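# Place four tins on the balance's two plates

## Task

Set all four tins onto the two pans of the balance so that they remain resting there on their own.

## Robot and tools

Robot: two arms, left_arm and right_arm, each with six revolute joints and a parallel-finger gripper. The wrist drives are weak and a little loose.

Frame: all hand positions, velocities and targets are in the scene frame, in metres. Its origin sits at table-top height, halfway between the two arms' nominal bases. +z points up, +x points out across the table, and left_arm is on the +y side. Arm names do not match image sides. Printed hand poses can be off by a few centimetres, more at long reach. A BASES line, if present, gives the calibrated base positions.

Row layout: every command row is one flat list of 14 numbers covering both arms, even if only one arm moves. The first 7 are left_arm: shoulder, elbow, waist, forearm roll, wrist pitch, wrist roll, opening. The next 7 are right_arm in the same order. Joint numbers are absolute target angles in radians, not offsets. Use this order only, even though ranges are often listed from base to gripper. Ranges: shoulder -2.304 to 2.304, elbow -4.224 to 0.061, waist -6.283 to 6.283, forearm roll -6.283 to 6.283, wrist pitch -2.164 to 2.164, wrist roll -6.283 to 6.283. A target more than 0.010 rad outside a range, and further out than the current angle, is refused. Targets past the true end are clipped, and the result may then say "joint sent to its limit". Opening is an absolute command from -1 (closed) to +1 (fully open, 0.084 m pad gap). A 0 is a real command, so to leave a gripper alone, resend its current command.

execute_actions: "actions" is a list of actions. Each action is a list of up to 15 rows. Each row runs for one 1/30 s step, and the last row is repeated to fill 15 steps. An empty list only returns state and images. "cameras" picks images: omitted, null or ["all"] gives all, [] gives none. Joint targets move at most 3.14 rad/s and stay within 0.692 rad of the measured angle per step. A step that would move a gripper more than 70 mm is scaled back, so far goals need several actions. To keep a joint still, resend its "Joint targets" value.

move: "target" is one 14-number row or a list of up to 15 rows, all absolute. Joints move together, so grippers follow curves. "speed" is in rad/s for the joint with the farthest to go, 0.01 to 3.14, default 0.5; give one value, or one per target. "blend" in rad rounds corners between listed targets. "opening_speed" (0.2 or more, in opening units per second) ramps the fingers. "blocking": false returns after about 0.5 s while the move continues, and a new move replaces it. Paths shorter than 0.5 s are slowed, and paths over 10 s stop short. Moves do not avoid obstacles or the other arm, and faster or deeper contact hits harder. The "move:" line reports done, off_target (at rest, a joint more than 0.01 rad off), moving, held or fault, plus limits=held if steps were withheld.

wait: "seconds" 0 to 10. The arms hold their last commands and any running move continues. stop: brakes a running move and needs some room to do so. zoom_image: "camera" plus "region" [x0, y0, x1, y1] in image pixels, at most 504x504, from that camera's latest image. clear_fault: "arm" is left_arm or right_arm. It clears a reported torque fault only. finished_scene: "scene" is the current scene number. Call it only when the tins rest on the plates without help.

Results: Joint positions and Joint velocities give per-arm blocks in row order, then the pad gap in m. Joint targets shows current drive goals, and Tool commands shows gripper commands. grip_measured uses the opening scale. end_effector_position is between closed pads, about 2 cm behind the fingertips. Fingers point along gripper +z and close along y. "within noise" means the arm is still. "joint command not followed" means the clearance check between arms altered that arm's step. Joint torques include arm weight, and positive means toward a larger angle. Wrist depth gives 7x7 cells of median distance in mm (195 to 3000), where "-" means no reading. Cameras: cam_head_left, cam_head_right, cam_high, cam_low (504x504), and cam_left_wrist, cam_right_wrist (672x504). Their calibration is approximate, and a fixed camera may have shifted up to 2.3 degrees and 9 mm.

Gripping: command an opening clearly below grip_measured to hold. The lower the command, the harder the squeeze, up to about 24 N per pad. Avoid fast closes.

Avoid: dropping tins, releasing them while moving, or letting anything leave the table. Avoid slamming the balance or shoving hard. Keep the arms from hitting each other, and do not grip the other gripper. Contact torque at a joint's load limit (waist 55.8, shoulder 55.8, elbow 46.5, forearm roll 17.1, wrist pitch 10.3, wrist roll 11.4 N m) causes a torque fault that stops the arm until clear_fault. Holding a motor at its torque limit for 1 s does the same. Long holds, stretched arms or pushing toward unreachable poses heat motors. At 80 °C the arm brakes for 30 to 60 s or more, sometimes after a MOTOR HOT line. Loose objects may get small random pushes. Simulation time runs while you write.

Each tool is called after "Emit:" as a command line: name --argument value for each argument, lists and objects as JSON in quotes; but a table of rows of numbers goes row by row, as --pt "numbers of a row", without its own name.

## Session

Emit:
execute_actions --actions '[]'

Emit:
zoom_image --camera "cam_head_left" --region '[50, 100, 450, 400]'

Emit:
zoom_image --camera "cam_low" --region '[50, 180, 250, 350]'

Scene clock: 0.00 s.
left_arm: end_effector_position=(+0.1725, -0.0505, +0.3408) grip_measured=+1.00 end_effector_quat_wxyz=(+0.042, +0.973, +0.221, +0.052) | right_arm: end_effector_position=(+0.7503, -0.4237, +0.1779) grip_measured=+1.00 end_effector_quat_wxyz=(+0.068, +0.926, -0.301, +0.220)
Joint names: [shoulder, elbow, waist, forearm roll, wrist pitch, wrist roll]
Joint positions: left_arm=[-0.02 -0.864 -1.393 0.152 -0.767 -1.919 0.084] | right_arm=[-0.736 -1.364 0.194 -0.865 -0.44 1.585 0.084]
Joint velocities: within noise
Joint torques (N m): no reading
Motor temperatures (°C): left_arm=[33 35 34 35 39 38] | right_arm=[35 34 35 34 36 37]
Wrist depth (mm): cam_left_wrist=[468 475 481 487 492 498 499 / 467 472 478 481 488 494 499 / 464 468 473 480 485 490 497 / 459 464 471 477 481 486 490 / 456 462 467 473 476 482 488 / 453 458 462 469 473 479 483 / 450 455 460 466 470 474 481] | cam_right_wrist=[1164 1228 437 444 444 444 445 / 405 411 412 413 412 412 413 / 390 390 391 390 391 392 391 / 365 365 365 366 367 366 367 / 348 348 349 348 349 348 348 / 327 328 327 328 328 328 329 / 314 314 315 314 314 315 314]
Joint targets: left_arm=[-0.020 -0.864 -1.393 0.152 -0.767 -1.919] | right_arm=[-0.736 -1.364 0.194 -0.865 -0.440 1.585]
Tool commands: left_gripper/opening=+1.0 right_gripper/opening=+1.0
camera_calibration:
cam_left_wrist: T_world_to_cam=[[0.44584, -0.891126, 0.0843854, -0.108413], [-0.889551, -0.451589, -0.0690376, 0.219486], [0.0996288, -0.0442854, -0.994039, 0.451903], [0, 0, 0, 1]] pos_world=[0.198556, 0.0225205, 0.47351]
cam_right_wrist: T_world_to_cam=[[-0.611122, -0.791533, 0.00235898, 0.158223], [-0.702601, 0.541082, -0.462149, 0.909542], [0.36453, -0.284087, -0.886799, -0.103365], [0, 0, 0, 1]] pos_world=[0.773418, -0.396263, 0.328307]

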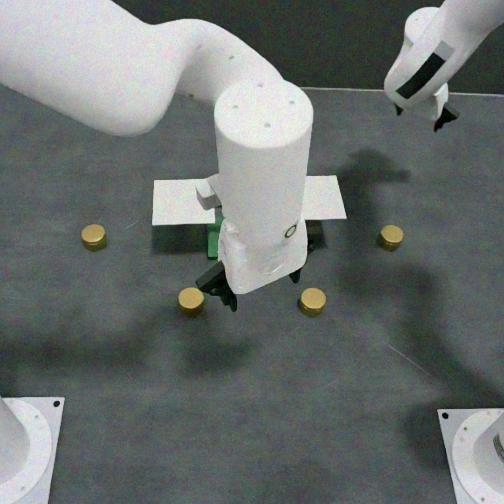

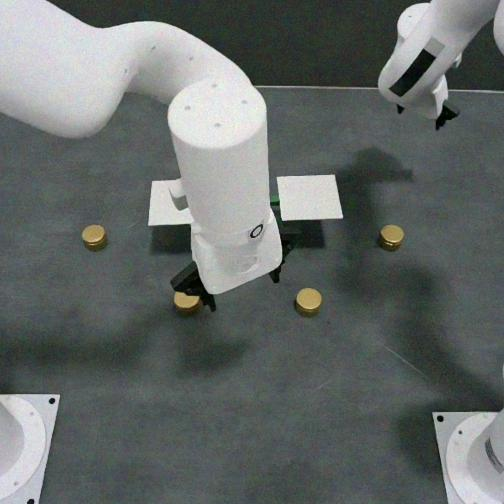

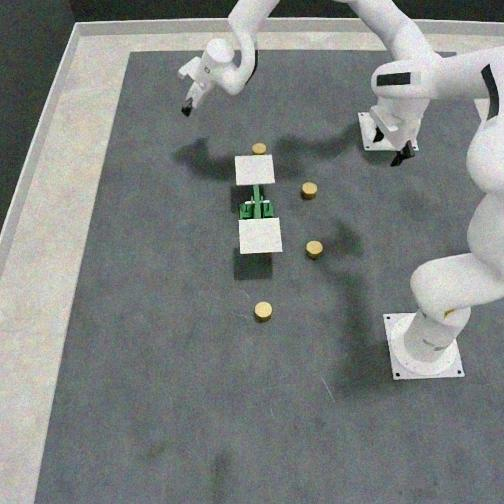

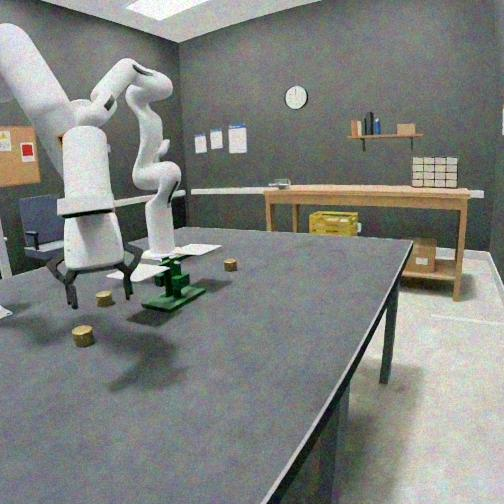

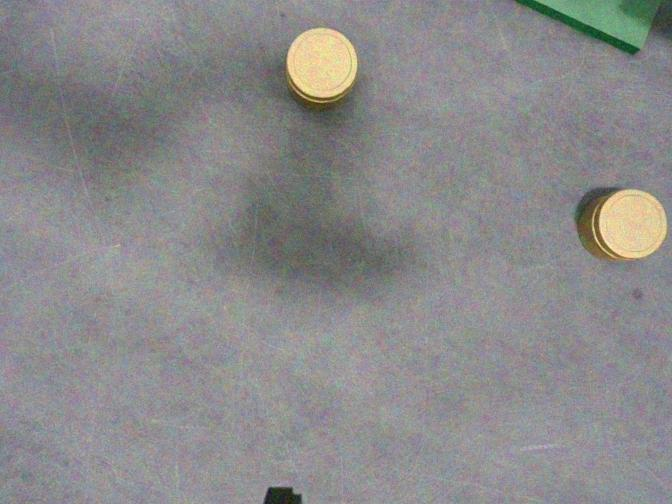

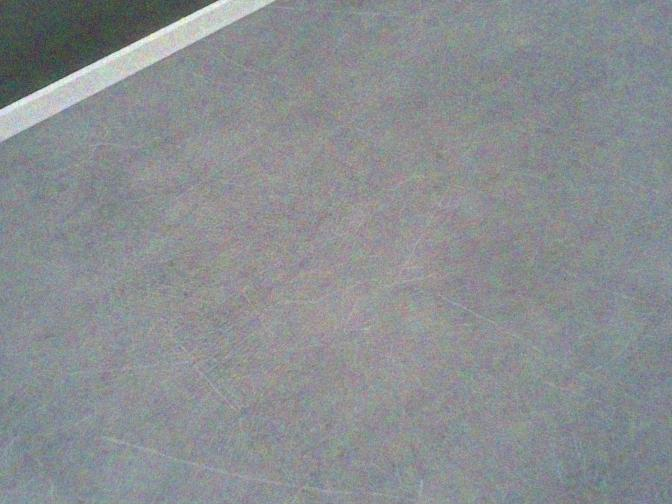

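Scaled by 1.260 from the camera's 504x504 image, which has a finer 720x720 frame.

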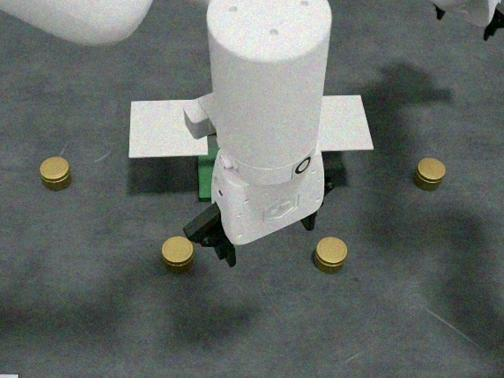

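Scaled by 2.520 from the camera's 504x504 image, which has a finer 720x720 frame.

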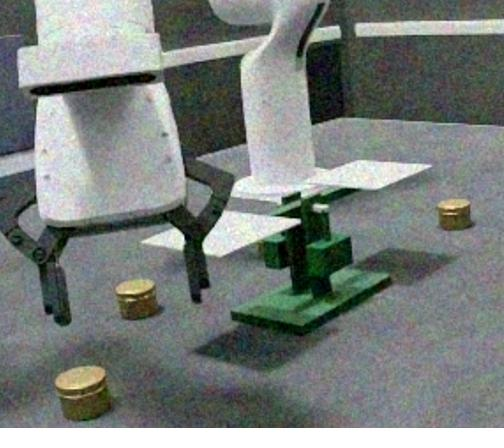

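Emit:
move --pt "-0.02 -0.864 -0.3 0 -0.844 -3.3 1 -0.6 -1.30 0.21 -2 0.2 2.6 1" --pt "-0.350 -0.892 -0.23 0 -0.542 -3.3456 1 -0.398 -0.960 0.23 -3.1416 0.562 3.3666 1" --speed 0.9 --blend 0.15

Scene clock: 7.77 s.
left_arm: end_effector_position=(+0.5292, +0.2834, +0.1983) grip_measured=+1.00 end_effector_quat_wxyz=(+0.000, +0.000, +1.000, +0.000) | right_arm: end_effector_position=(+0.5309, -0.3680, +0.1985) grip_measured=+1.00 end_effector_quat_wxyz=(+0.000, +1.000, +0.004, +0.000)
Joint names: [shoulder, elbow, waist, forearm roll, wrist pitch, wrist roll]
Joint positions: left_arm=[-0.35 -0.892 -0.23 0 -0.542 -3.346 0.084] | right_arm=[-0.398 -0.96 0.23 -3.141 0.562 3.367 0.084]
Joint velocities: within noise
Joint torques (N m): left_arm=[27.97 -27.04 8.02 -3.39 1.63 -0.97] | right_arm=[54.1 -20.99 7.39 -4.84 1.48 1.58]
Motor temperatures (°C): left_arm=[33 35 34 35 39 38] | right_arm=[35 34 35 34 36 37]
Wrist depth (mm): cam_left_wrist=[330 330 329 329 329 328 327 / 330 330 330 330 328 327 327 / 331 330 330 329 328 327 327 / 331 330 329 329 329 328 328 / 330 330 329 329 328 328 328 / 330 330 330 329 294 327 328 / 330 330 329 329 328 328 328] | cam_right_wrist=[332 332 331 332 333 333 333 / 330 331 331 331 331 332 332 / 330 330 331 331 331 331 331 / 329 330 330 329 331 331 331 / 328 329 329 329 330 330 330 / 327 328 328 328 328 329 329 / 327 328 327 328 328 329 328]
Joint targets: left_arm=[-0.350 -0.892 -0.230 0.000 -0.542 -3.346] | right_arm=[-0.398 -0.960 0.230 -3.142 0.562 3.367]
move: done
camera_calibration:
cam_left_wrist: T_world_to_cam=[[-0.019704, 0.999544, -0.0228773, -0.226019], [0.999743, 0.0199536, 0.0107363, -0.471547], [0.0111879, -0.0226599, -0.999681, 0.331333], [0, 0, 0, 1]] pos_world=[0.463265, 0.242833, 0.331119]
cam_right_wrist: T_world_to_cam=[[-0.014778, -0.999652, 0.0218315, -0.328874], [-0.99975, 0.0144054, -0.017127, 0.610382], [0.0168066, -0.0220791, -0.999615, 0.314141], [0, 0, 0, 1]] pos_world=[0.600089, -0.330616, 0.331654]

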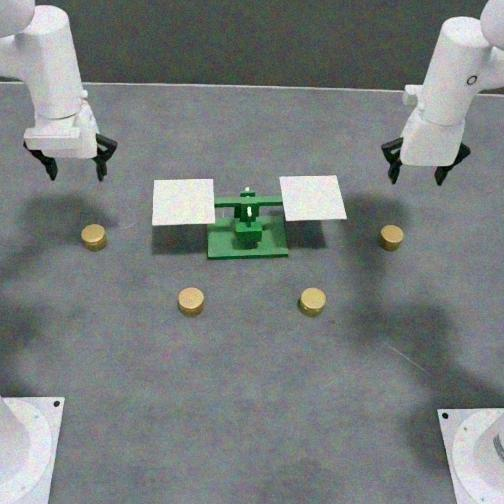

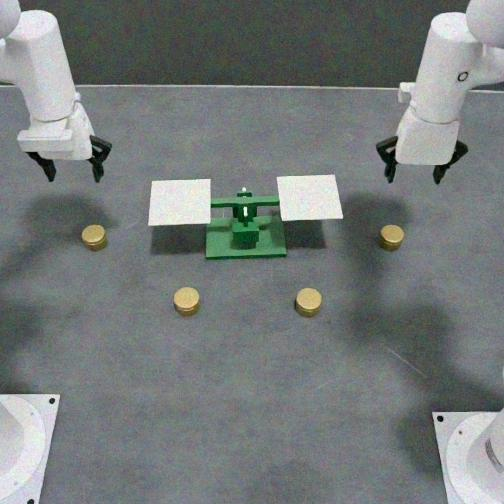

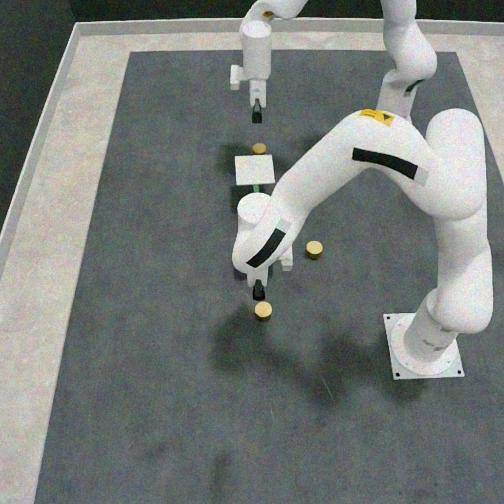

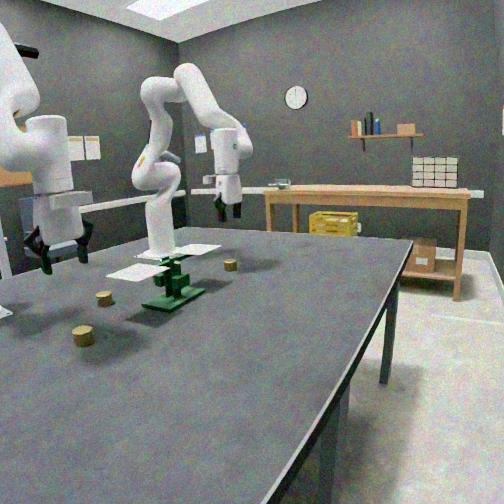

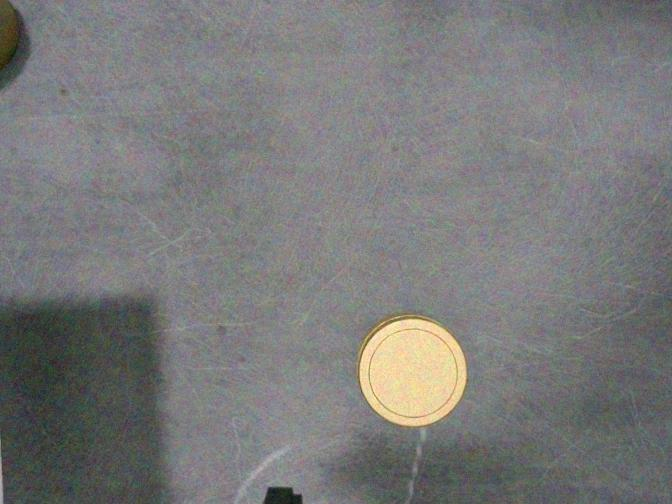

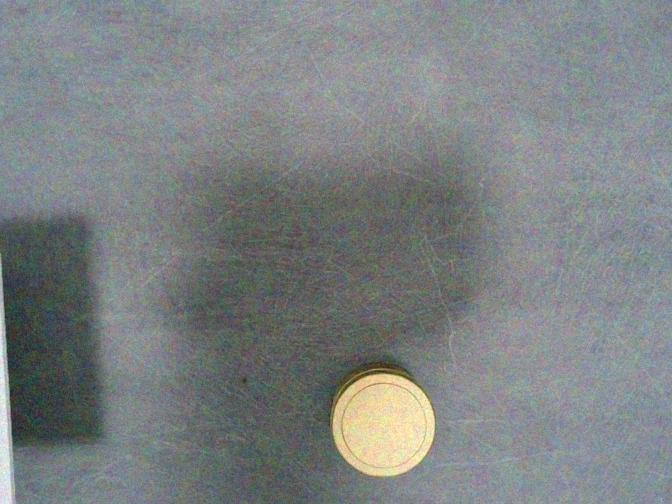

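Emit:
move --pt "-0.5289 -0.8539 -0.2506 0 -0.325 -3.366 1 -0.5714 -0.927 0.2489 -3.1416 0.3556 3.3855 1" --pt "-0.6889 -0.8769 -0.2506 0 -0.188 -3.366 1 -0.7239 -0.9496 0.2489 -3.1416 0.2257 3.3855 1" --pt "-0.6889 -0.8769 -0.2506 0 -0.188 -3.366 -0.5 -0.7239 -0.9496 0.2489 -3.1416 0.2257 3.3855 -0.5" --speed '[0.5,0.3,0.3]' --opening_speed 0.8

Emit:
move --pt "-0.35 -0.95 -0.2506 0 -0.60 -3.366 -0.5 -0.398 -1.02 0.2489 -3.1416 0.622 3.3855 -0.5" --pt "-0.4032 -1.2778 -0.535 0 -0.8746 -3.651 -0.5 -0.3167 -1.1631 0.6186 -3.1416 0.8464 3.755 -0.5" --speed 0.5 --blend 0.1

Scene clock: 19.37 s.
left_arm: end_effector_position=(+0.5201, +0.2753, +0.0301) grip_measured=+0.11 end_effector_quat_wxyz=(+0.000, +0.000, +1.000, +0.000) | right_arm: end_effector_position=(+0.5235, -0.3601, +0.0301) grip_measured=+0.11 end_effector_quat_wxyz=(+0.000, +1.000, +0.004, +0.000)
Joint names: [shoulder, elbow, waist, forearm roll, wrist pitch, wrist roll]
Joint positions: left_arm=[-0.689 -0.877 -0.251 0 -0.188 -3.366 0.049] | right_arm=[-0.724 -0.95 0.249 -3.142 0.226 3.386 0.049]
Joint velocities: within noise
Joint torques (N m): left_arm=[34.48 -17.15 -5.52 -1.5 1.4 -0.9] | right_arm=[29.98 -24.17 6.71 -0.42 -1.38 1.43]
Motor temperatures (°C): left_arm=[33 35 34 35 39 38] | right_arm=[35 34 35 34 36 37]
Wrist depth (mm): cam_left_wrist=[- - - - - - - / - - - - - - - / - - - - - - - / - - - - - - - / - - - - - - - / - - - - - - - / - - - - - - -] | cam_right_wrist=[- - - - - - - / - - - - - - - / - - - - - - - / - - - - - - - / - - - - - - - / - - - - - - - / - - - - - - -]
Joint targets: left_arm=[-0.689 -0.877 -0.251 0.000 -0.188 -3.366] | right_arm=[-0.724 -0.950 0.249 -3.142 0.226 3.386]
move: done
camera_calibration:
cam_left_wrist: T_world_to_cam=[[-0.0195041, 0.999548, -0.0228752, -0.222042], [0.999747, 0.0197537, 0.0107396, -0.460435], [0.0111866, -0.0226599, -0.999681, 0.163105], [0, 0, 0, 1]] pos_world=[0.454164, 0.234733, 0.162919]
cam_right_wrist: T_world_to_cam=[[-0.0146794, -0.999652, 0.0219329, -0.317484], [-0.999751, 0.0143051, -0.0171274, 0.599954], [0.0168077, -0.0221788, -0.999613, 0.146071], [0, 0, 0, 1]] pos_world=[0.592689, -0.322716, 0.163253]

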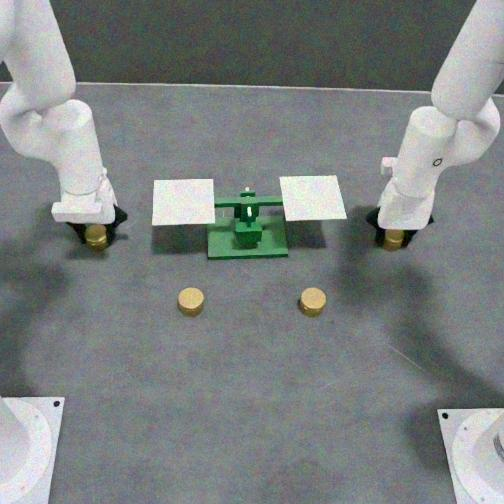

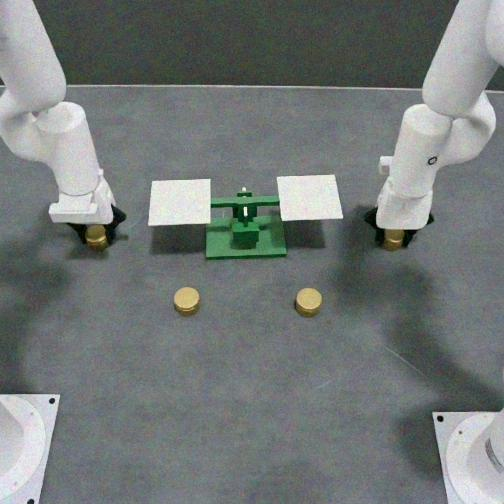

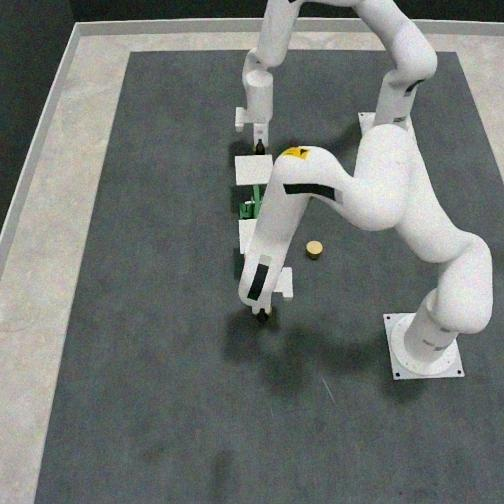

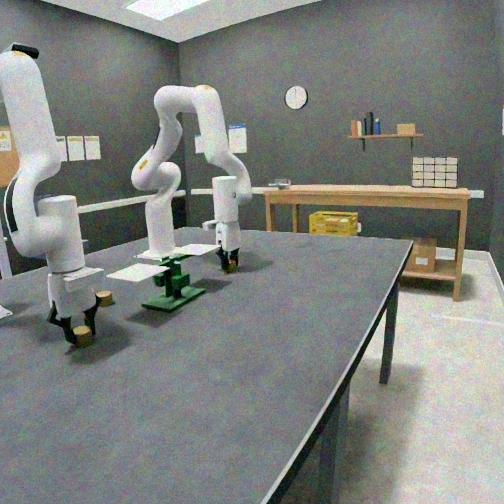

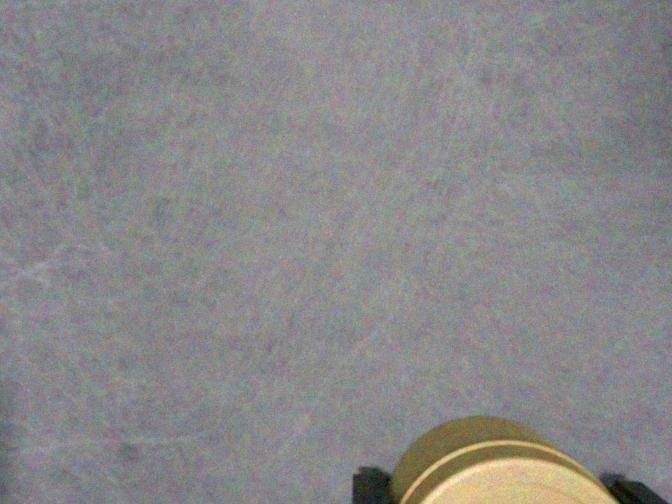

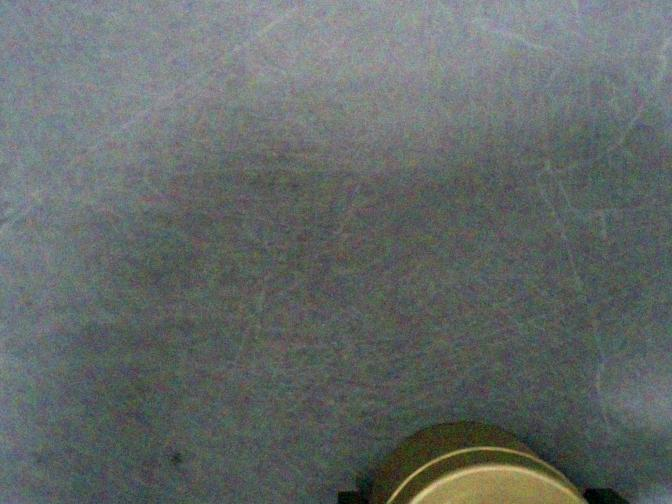

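Scene clock: 21.47 s.
left_arm: end_effector_position=(+0.5601, +0.1004, +0.3201) grip_measured=+0.11 end_effector_quat_wxyz=(+0.000, +0.000, +1.000, +0.000) | right_arm: end_effector_position=(+0.4782, -0.1704, +0.3201) grip_measured=+0.11 end_effector_quat_wxyz=(+0.000, +1.000, +0.005, +0.000)
Joint names: [shoulder, elbow, waist, forearm roll, wrist pitch, wrist roll]
Joint positions: left_arm=[-0.403 -1.278 -0.535 0 -0.875 -3.651 0.049] | right_arm=[-0.317 -1.163 0.618 -3.142 0.846 3.755 0.049]
Joint velocities: within noise
Joint torques (N m): left_arm=[32.04 -32.16 -8.25 -0.89 -1.69 -0.82] | right_arm=[53.69 -42.17 8.04 0.08 1.51 1.55]
Motor temperatures (°C): left_arm=[33 35 34 35 39 38] | right_arm=[35 34 35 34 36 37]
Wrist depth (mm): cam_left_wrist=[451 450 448 433 447 446 446 / 452 450 449 448 448 447 447 / 452 452 450 449 323 447 446 / 441 371 439 323 322 447 447 / 328 347 326 323 323 448 448 / 453 453 452 324 323 449 448 / 456 453 453 - - 450 448] | cam_right_wrist=[454 453 453 453 454 454 455 / 452 452 451 453 451 452 453 / 449 451 451 326 325 451 452 / 449 372 439 324 325 450 449 / 437 371 369 324 324 451 449 / 448 448 449 324 449 449 448 / 446 449 - - - 449 449]
Joint targets: left_arm=[-0.403 -1.278 -0.535 0.000 -0.875 -3.651] | right_arm=[-0.317 -1.163 0.619 -3.142 0.846 3.755]
move: done
camera_calibration:
cam_left_wrist: T_world_to_cam=[[-0.0201037, 0.999536, -0.0228816, -0.0395054], [0.999735, 0.0203534, 0.0107295, -0.500215], [0.0111903, -0.0226599, -0.999681, 0.448599], [0, 0, 0, 1]] pos_world=[0.494268, 0.0598333, 0.452919]
cam_right_wrist: T_world_to_cam=[[-0.0145773, -0.999653, 0.0219358, -0.134933], [-0.999754, 0.0142051, -0.0170264, 0.556861], [0.0167088, -0.0221786, -0.999614, 0.440982], [0, 0, 0, 1]] pos_world=[0.547388, -0.133016, 0.453253]

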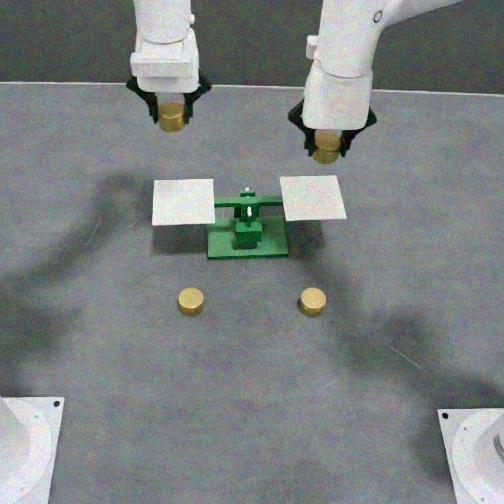

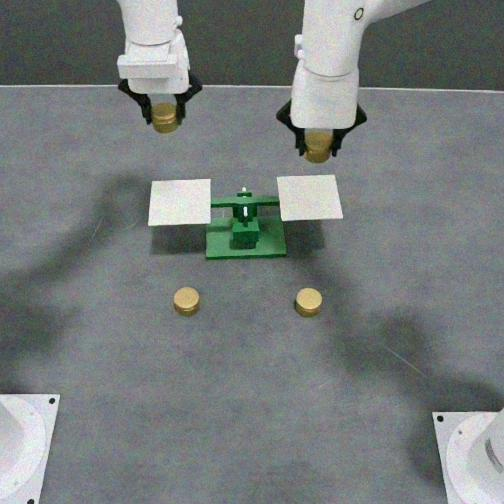

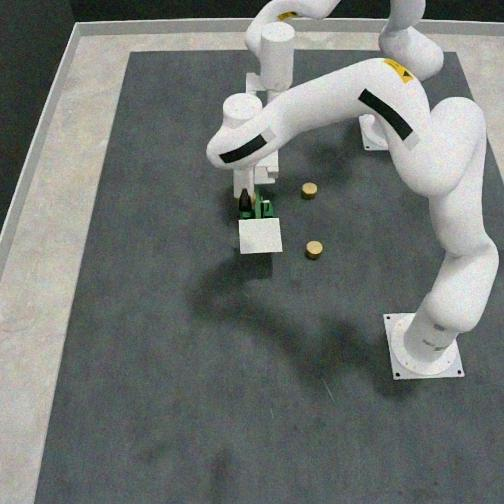

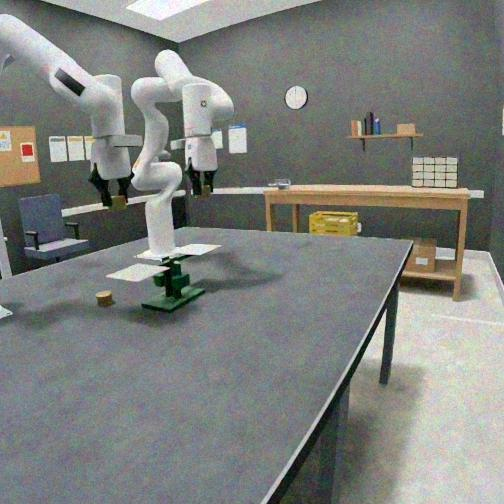

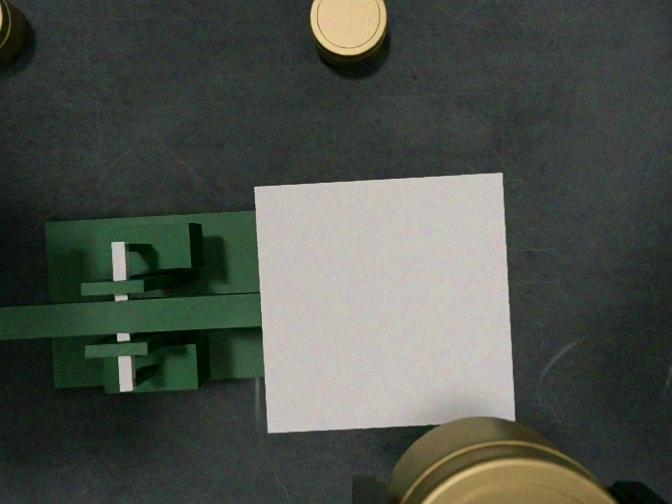

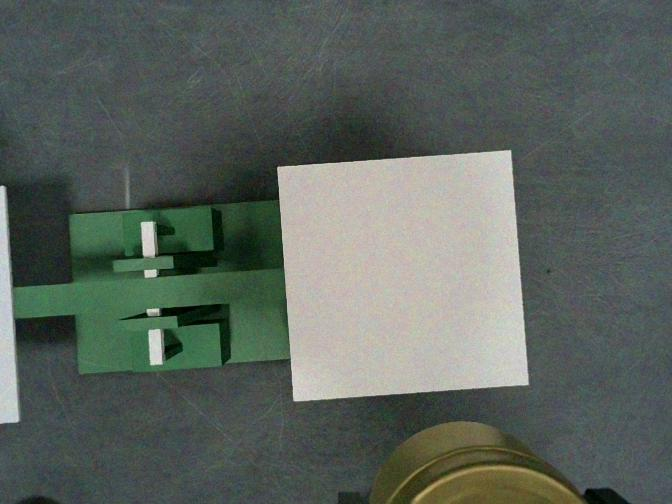

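Emit:
move --pt "-0.5434 -1.1806 -0.5645 0 -0.6372 -3.680 -0.5 -0.6093 -1.2834 0.5403 -3.1416 0.6741 3.677 -0.5" --pt "-0.5915 -1.1688 -0.5645 0 -0.5773 -3.680 -0.5 -0.6547 -1.2714 0.5403 -3.1416 0.6167 3.677 -0.5" --pt "-0.6076 -1.1661 -0.5645 0 -0.5588 -3.680 -0.5 -0.6704 -1.269 0.5403 -3.1416 0.5987 3.677 -0.5" --speed '[0.35,0.2,0.02]' --cameras '["cam_low","cam_left_wrist","cam_right_wrist"]'

Emit:
zoom_image --camera "cam_low" --region '[80, 180, 250, 330]'

Scene clock: 31.90 s.
left_arm: end_effector_position=(+0.5511, +0.0859, +0.1580) grip_measured=+0.11 end_effector_quat_wxyz=(+0.000, +0.000, +1.000, +0.000) | right_arm: end_effector_position=(+0.5582, -0.1712, +0.1578) grip_measured=+0.11 end_effector_quat_wxyz=(+0.000, +1.000, +0.004, +0.000)
Joint names: [shoulder, elbow, waist, forearm roll, wrist pitch, wrist roll]
Joint positions: left_arm=[-0.607 -1.166 -0.565 0 -0.559 -3.68 0.049] | right_arm=[-0.67 -1.269 0.54 -3.142 0.599 3.677 0.049]
Joint velocities: within noise
Joint torques (N m): left_arm=[41.15 -14.47 -8.1 0.12 1.91 -0.9] | right_arm=[33.61 -22.42 -9.33 2.05 -1.44 -1.6]
Motor temperatures (°C): left_arm=[33 36 34 35 39 38] | right_arm=[35 34 35 34 36 37]
Wrist depth (mm): cam_left_wrist=[289 289 288 288 288 287 286 / 289 288 288 288 288 287 287 / 289 289 288 288 288 - 287 / 289 224 - - - - - / 209 223 - - - - - / - - - - - - - / - - - - - - -] | cam_right_wrist=[287 288 288 289 288 290 290 / 287 287 288 288 288 289 291 / 286 287 288 289 289 290 290 / 286 287 287 288 289 288 290 / 286 287 287 288 289 289 290 / 231 275 - - - - - / 207 231 - - - - -]
Joint targets: left_arm=[-0.608 -1.166 -0.565 0.000 -0.559 -3.680] | right_arm=[-0.670 -1.269 0.540 -3.142 0.599 3.677]
move: done
camera_calibration:
cam_left_wrist: T_world_to_cam=[[-0.0196103, 0.999548, -0.0227705, -0.0291741], [0.999748, 0.0198521, 0.01044, -0.489079], [0.0108873, -0.02256, -0.999686, 0.286466], [0, 0, 0, 1]] pos_world=[0.485265, 0.0453328, 0.290818]
cam_right_wrist: T_world_to_cam=[[-0.0147786, -0.999648, 0.0220329, -0.130907], [-0.999751, 0.0144048, -0.01703, 0.634116], [0.0167066, -0.0222791, -0.999612, 0.277377], [0, 0, 0, 1]] pos_world=[0.627389, -0.133816, 0.290953]
Images, in order (width x height): cam_low 504x504, cam_left_wrist 672x504, cam_right_wrist 672x504.

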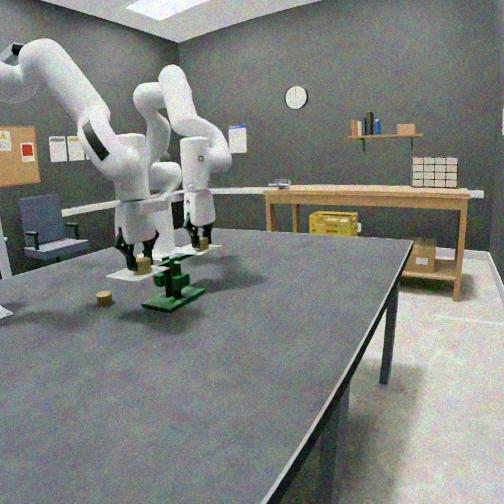

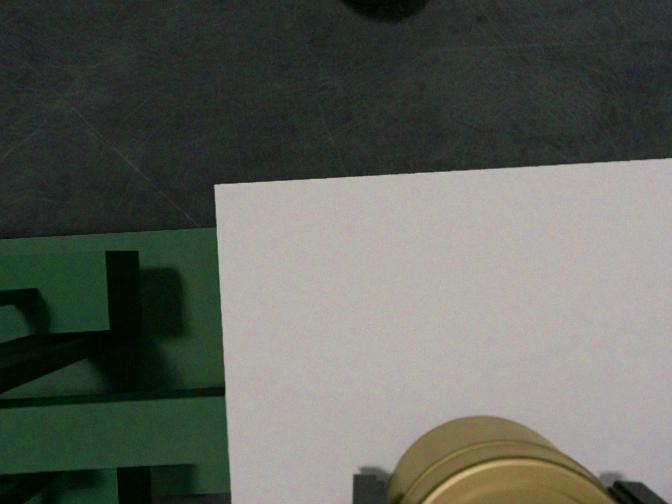

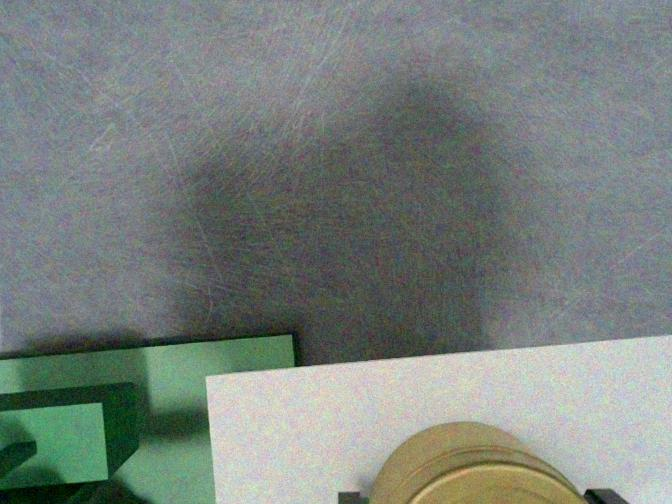

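Scaled by 2.965 from the camera's 504x504 image, which has a finer 720x720 frame.

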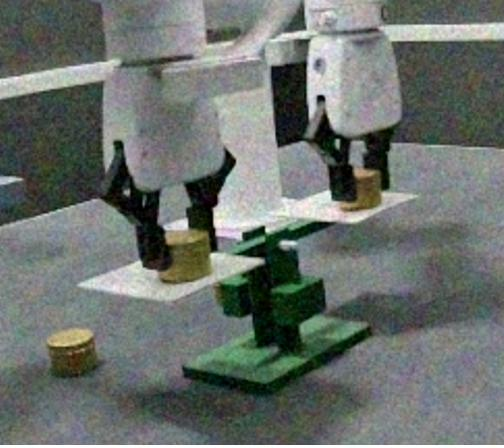

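Emit:
move --target '[-0.6076,-1.1661,-0.5645,0,-0.5588,-3.680,0.35,-0.6704,-1.269,0.5403,-3.1416,0.5987,3.677,0.35]' --opening_speed 0.3 --cameras '["cam_low","cam_left_wrist","cam_right_wrist"]'

Emit:
move --pt "-0.5915 -1.1688 -0.5645 0 -0.5773 -3.680 0.35 -0.6547 -1.2714 0.5403 -3.1416 0.6167 3.677 0.35" --pt "-0.5434 -1.1806 -0.5645 0 -0.6372 -3.680 0.35 -0.6093 -1.2834 0.5403 -3.1416 0.6741 3.677 0.35" --pt "-0.4032 -1.2778 -0.545 0 -0.8746 -3.66 0.35 -0.5047 -1.3731 0.5403 -3.1416 0.8684 3.677 0.35" --speed '[0.05,0.1,0.4]' --cameras '["cam_low"]'

Emit:
zoom_image --camera "cam_low" --region '[80, 180, 250, 330]'

Emit:
move --target '[-0.2432,-0.8945,-0.718,0,-0.6513,-3.833,1,-0.1425,-0.7737,0.8886,-3.1416,0.6312,4.025,1]' --speed 0.5

Scene clock: 41.30 s.
left_arm: end_effector_position=(+0.5511, +0.0859, +0.1579) grip_measured=+0.34 end_effector_quat_wxyz=(+0.000, +0.000, +1.000, +0.000) | right_arm: end_effector_position=(+0.5582, -0.1712, +0.1577) grip_measured=+0.34 end_effector_quat_wxyz=(+0.000, +1.000, +0.004, +0.000)
Joint names: [shoulder, elbow, waist, forearm roll, wrist pitch, wrist roll]
Joint positions: left_arm=[-0.608 -1.166 -0.565 0 -0.559 -3.68 0.059] | right_arm=[-0.67 -1.269 0.54 -3.142 0.599 3.677 0.059]
Joint velocities: within noise
Joint torques (N m): left_arm=[41.08 -23.47 -8.29 2.23 1 -0.97] | right_arm=[38.15 -33.11 -8.38 1.42 -0.9 -1.39]
Motor temperatures (°C): left_arm=[33 36 34 35 39 38] | right_arm=[35 34 35 34 36 37]
Wrist depth (mm): cam_left_wrist=[288 289 288 288 287 287 287 / 289 288 288 288 287 287 286 / 289 289 288 288 287 - 287 / 289 230 - - - - - / 209 228 - - - - - / - - - - - - - / - - - - - - -] | cam_right_wrist=[286 287 287 288 288 289 290 / 287 287 288 288 289 289 290 / 286 287 288 288 288 289 290 / 286 287 287 288 288 288 290 / 286 287 287 287 289 289 290 / 236 275 - - - - - / 206 208 - - - - -]
Joint targets: left_arm=[-0.608 -1.166 -0.565 0.000 -0.559 -3.680] | right_arm=[-0.670 -1.269 0.540 -3.142 0.599 3.677]
move: done
camera_calibration:
cam_left_wrist: T_world_to_cam=[[-0.019612, 0.999548, -0.0227705, -0.0291755], [0.999748, 0.0198538, 0.01044, -0.489078], [0.0108873, -0.02256, -0.999686, 0.286366], [0, 0, 0, 1]] pos_world=[0.485265, 0.0453328, 0.290718]
cam_right_wrist: T_world_to_cam=[[-0.0147786, -0.999648, 0.0220329, -0.130905], [-0.999751, 0.0144048, -0.01703, 0.634114], [0.0167066, -0.0222791, -0.999612, 0.277277], [0, 0, 0, 1]] pos_world=[0.627389, -0.133816, 0.290853]
Images, in order (width x height): cam_low 504x504, cam_left_wrist 672x504, cam_right_wrist 672x504.

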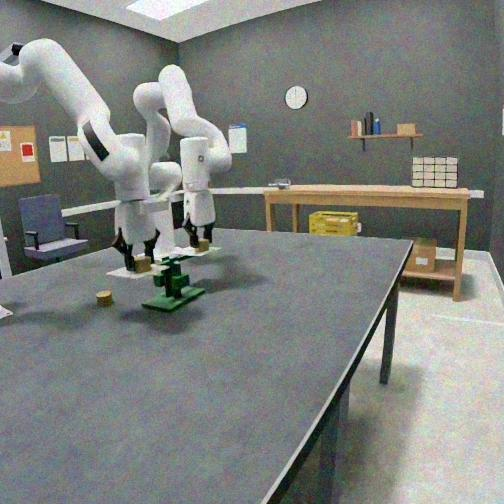

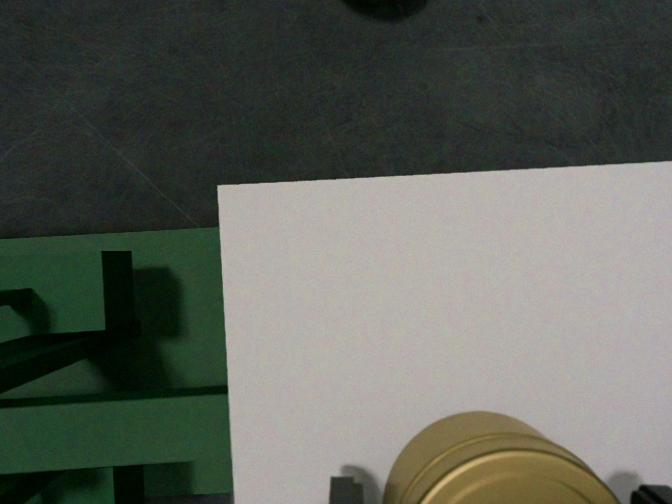

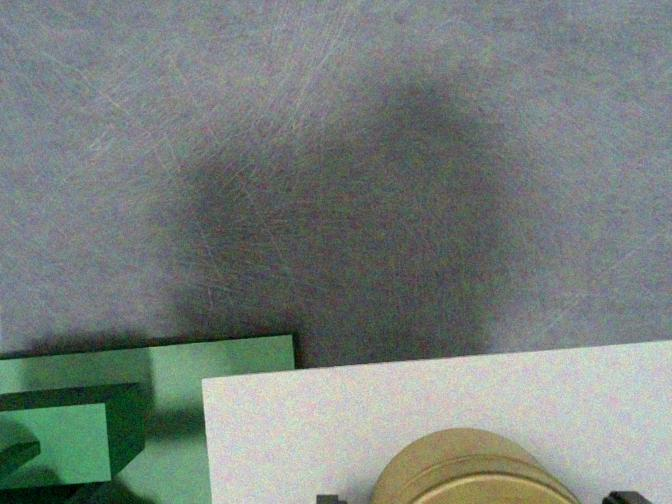

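Scene clock: 43.40 s.
left_arm: end_effector_position=(+0.5573, +0.0953, +0.3200) grip_measured=+0.34 end_effector_quat_wxyz=(+0.000, +0.001, +1.000, +0.000) | right_arm: end_effector_position=(+0.5620, -0.1689, +0.3001) grip_measured=+0.34 end_effector_quat_wxyz=(+0.000, +1.000, +0.004, +0.000)
Joint names: [shoulder, elbow, waist, forearm roll, wrist pitch, wrist roll]
Joint positions: left_arm=[-0.403 -1.278 -0.545 0 -0.874 -3.66 0.059] | right_arm=[-0.505 -1.373 0.54 -3.142 0.868 3.677 0.059]
Joint velocities: within noise
Joint torques (N m): left_arm=[58.68 -30.89 7.8 2.11 -1.52 0.89] | right_arm=[61.59 -42.38 -8.31 0.55 1.36 -1.31]
Motor temperatures (°C): left_arm=[33 36 34 35 39 38] | right_arm=[35 34 35 34 36 37]
Wrist depth (mm): cam_left_wrist=[451 450 448 419 447 446 445 / 452 449 449 448 449 446 446 / 452 451 450 449 328 447 446 / 452 371 438 326 327 447 446 / 327 328 439 327 327 449 447 / 454 451 453 327 294 448 448 / 455 454 453 452 452 448 448] | cam_right_wrist=[433 433 433 432 433 434 433 / 432 432 431 432 433 433 433 / 430 430 432 431 431 432 433 / 430 430 431 430 430 431 432 / 429 430 429 430 300 431 431 / 427 349 416 300 264 429 429 / 307 308 304 300 264 297 429]
Joint targets: left_arm=[-0.403 -1.278 -0.545 0.000 -0.875 -3.660] | right_arm=[-0.505 -1.373 0.540 -3.142 0.868 3.677]
move: done
Images, in order (width x height): cam_low 504x504.

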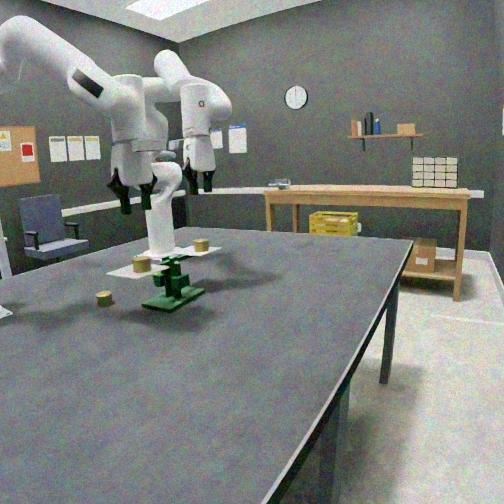

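Scaled by 2.965 from the camera's 504x504 image, which has a finer 720x720 frame.

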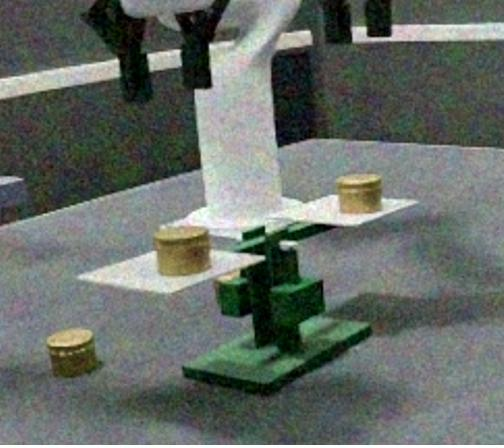

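Scene clock: 45.13 s.
left_arm: end_effector_position=(+0.4201, +0.0803, +0.2502) grip_measured=+1.00 end_effector_quat_wxyz=(+0.000, +0.001, +1.000, +0.000) | right_arm: end_effector_position=(+0.3081, -0.1519, +0.2502) grip_measured=+1.00 end_effector_quat_wxyz=(+0.000, +1.000, +0.005, +0.000)
Joint names: [shoulder, elbow, waist, forearm roll, wrist pitch, wrist roll]
Joint positions: left_arm=[-0.243 -0.895 -0.718 0 -0.651 -3.833 0.084] | right_arm=[-0.143 -0.774 0.889 -3.142 0.631 4.025 0.084]
Joint velocities: within noise
Joint torques (N m): left_arm=[49.92 -16.38 -8.66 1.62 1.62 -0.94] | right_arm=[44.46 -22.06 7.71 0.25 -1.5 1.6]
Motor temperatures (°C): left_arm=[33 36 34 35 39 38] | right_arm=[35 34 35 34 36 37]
Wrist depth (mm): cam_left_wrist=[381 380 381 380 380 380 379 / 381 381 381 380 380 380 379 / 382 381 381 380 381 380 380 / 382 382 381 347 380 380 379 / 382 381 381 380 380 379 380 / 382 382 382 381 380 380 380 / 382 382 381 381 381 381 380] | cam_right_wrist=[378 334 369 369 381 382 384 / 377 380 380 380 382 382 383 / 379 378 379 381 381 382 383 / 378 379 379 380 380 382 382 / 378 378 379 379 348 381 382 / 378 378 379 380 381 381 383 / 377 378 379 380 380 382 383]
Joint targets: left_arm=[-0.243 -0.895 -0.718 0.000 -0.651 -3.833] | right_arm=[-0.143 -0.774 0.889 -3.142 0.631 4.025]
move: done
camera_calibration:
cam_left_wrist: T_world_to_cam=[[-0.0191043, 0.999556, -0.0228709, -0.0241891], [0.999755, 0.019354, 0.0107464, -0.358959], [0.0111842, -0.0226599, -0.999681, 0.379836], [0, 0, 0, 1]] pos_world=[0.354161, 0.0397327, 0.383019]
cam_right_wrist: T_world_to_cam=[[-0.0145795, -0.999653, 0.0219343, -0.117384], [-0.999752, 0.0142051, -0.0171263, 0.385387], [0.0168088, -0.0221785, -0.999613, 0.374323], [0, 0, 0, 1]] pos_world=[0.377288, -0.114516, 0.383353]

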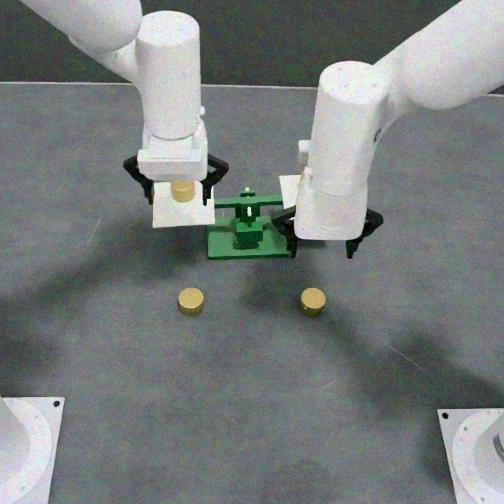

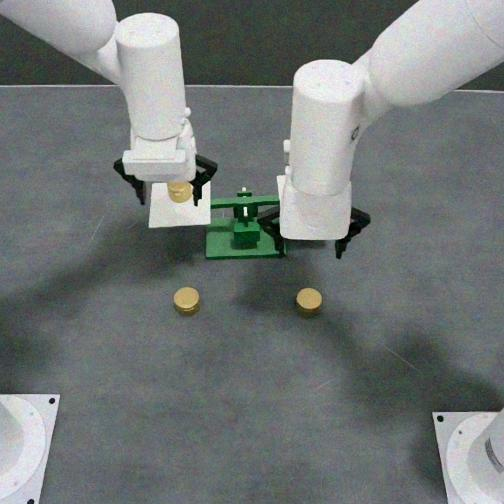

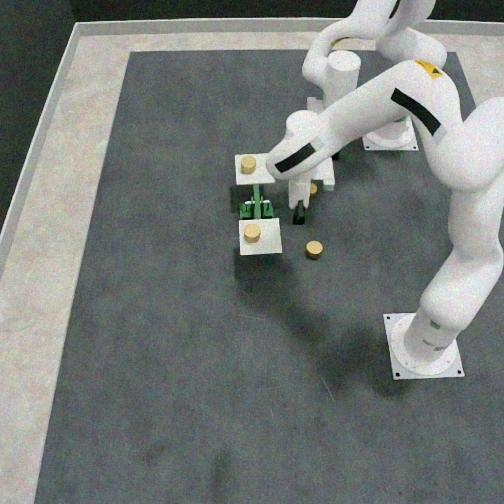

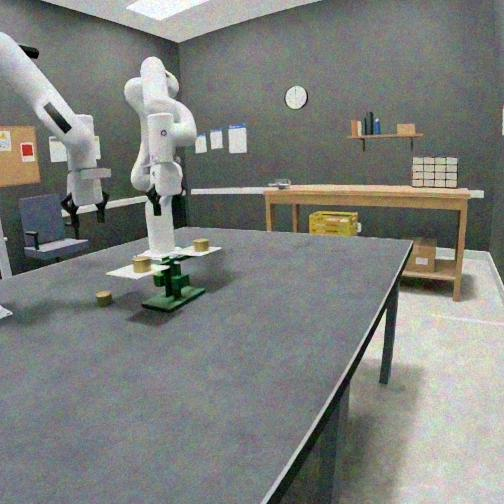

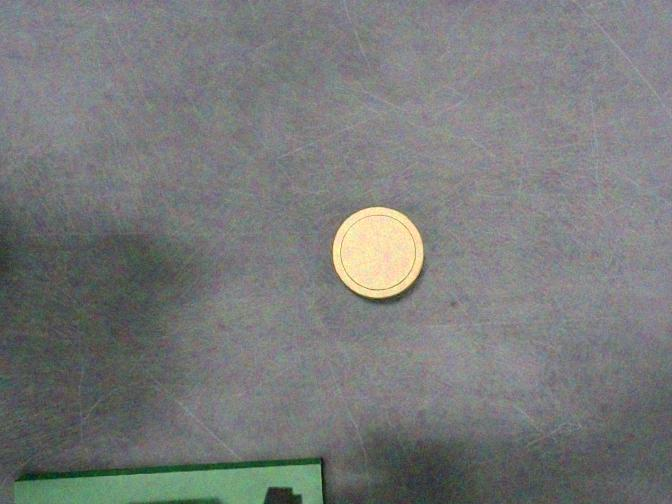

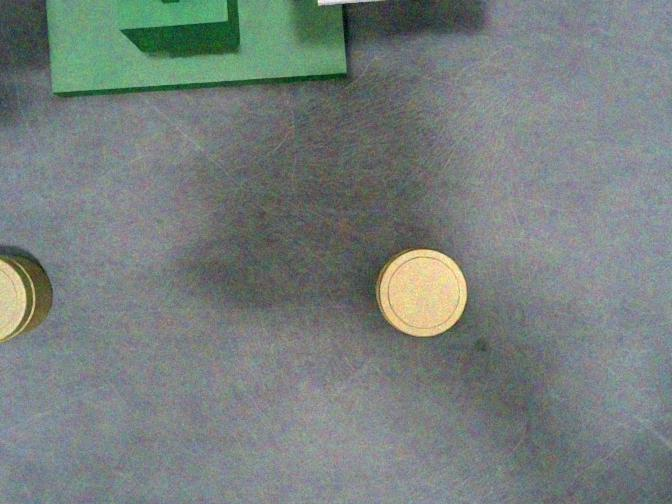

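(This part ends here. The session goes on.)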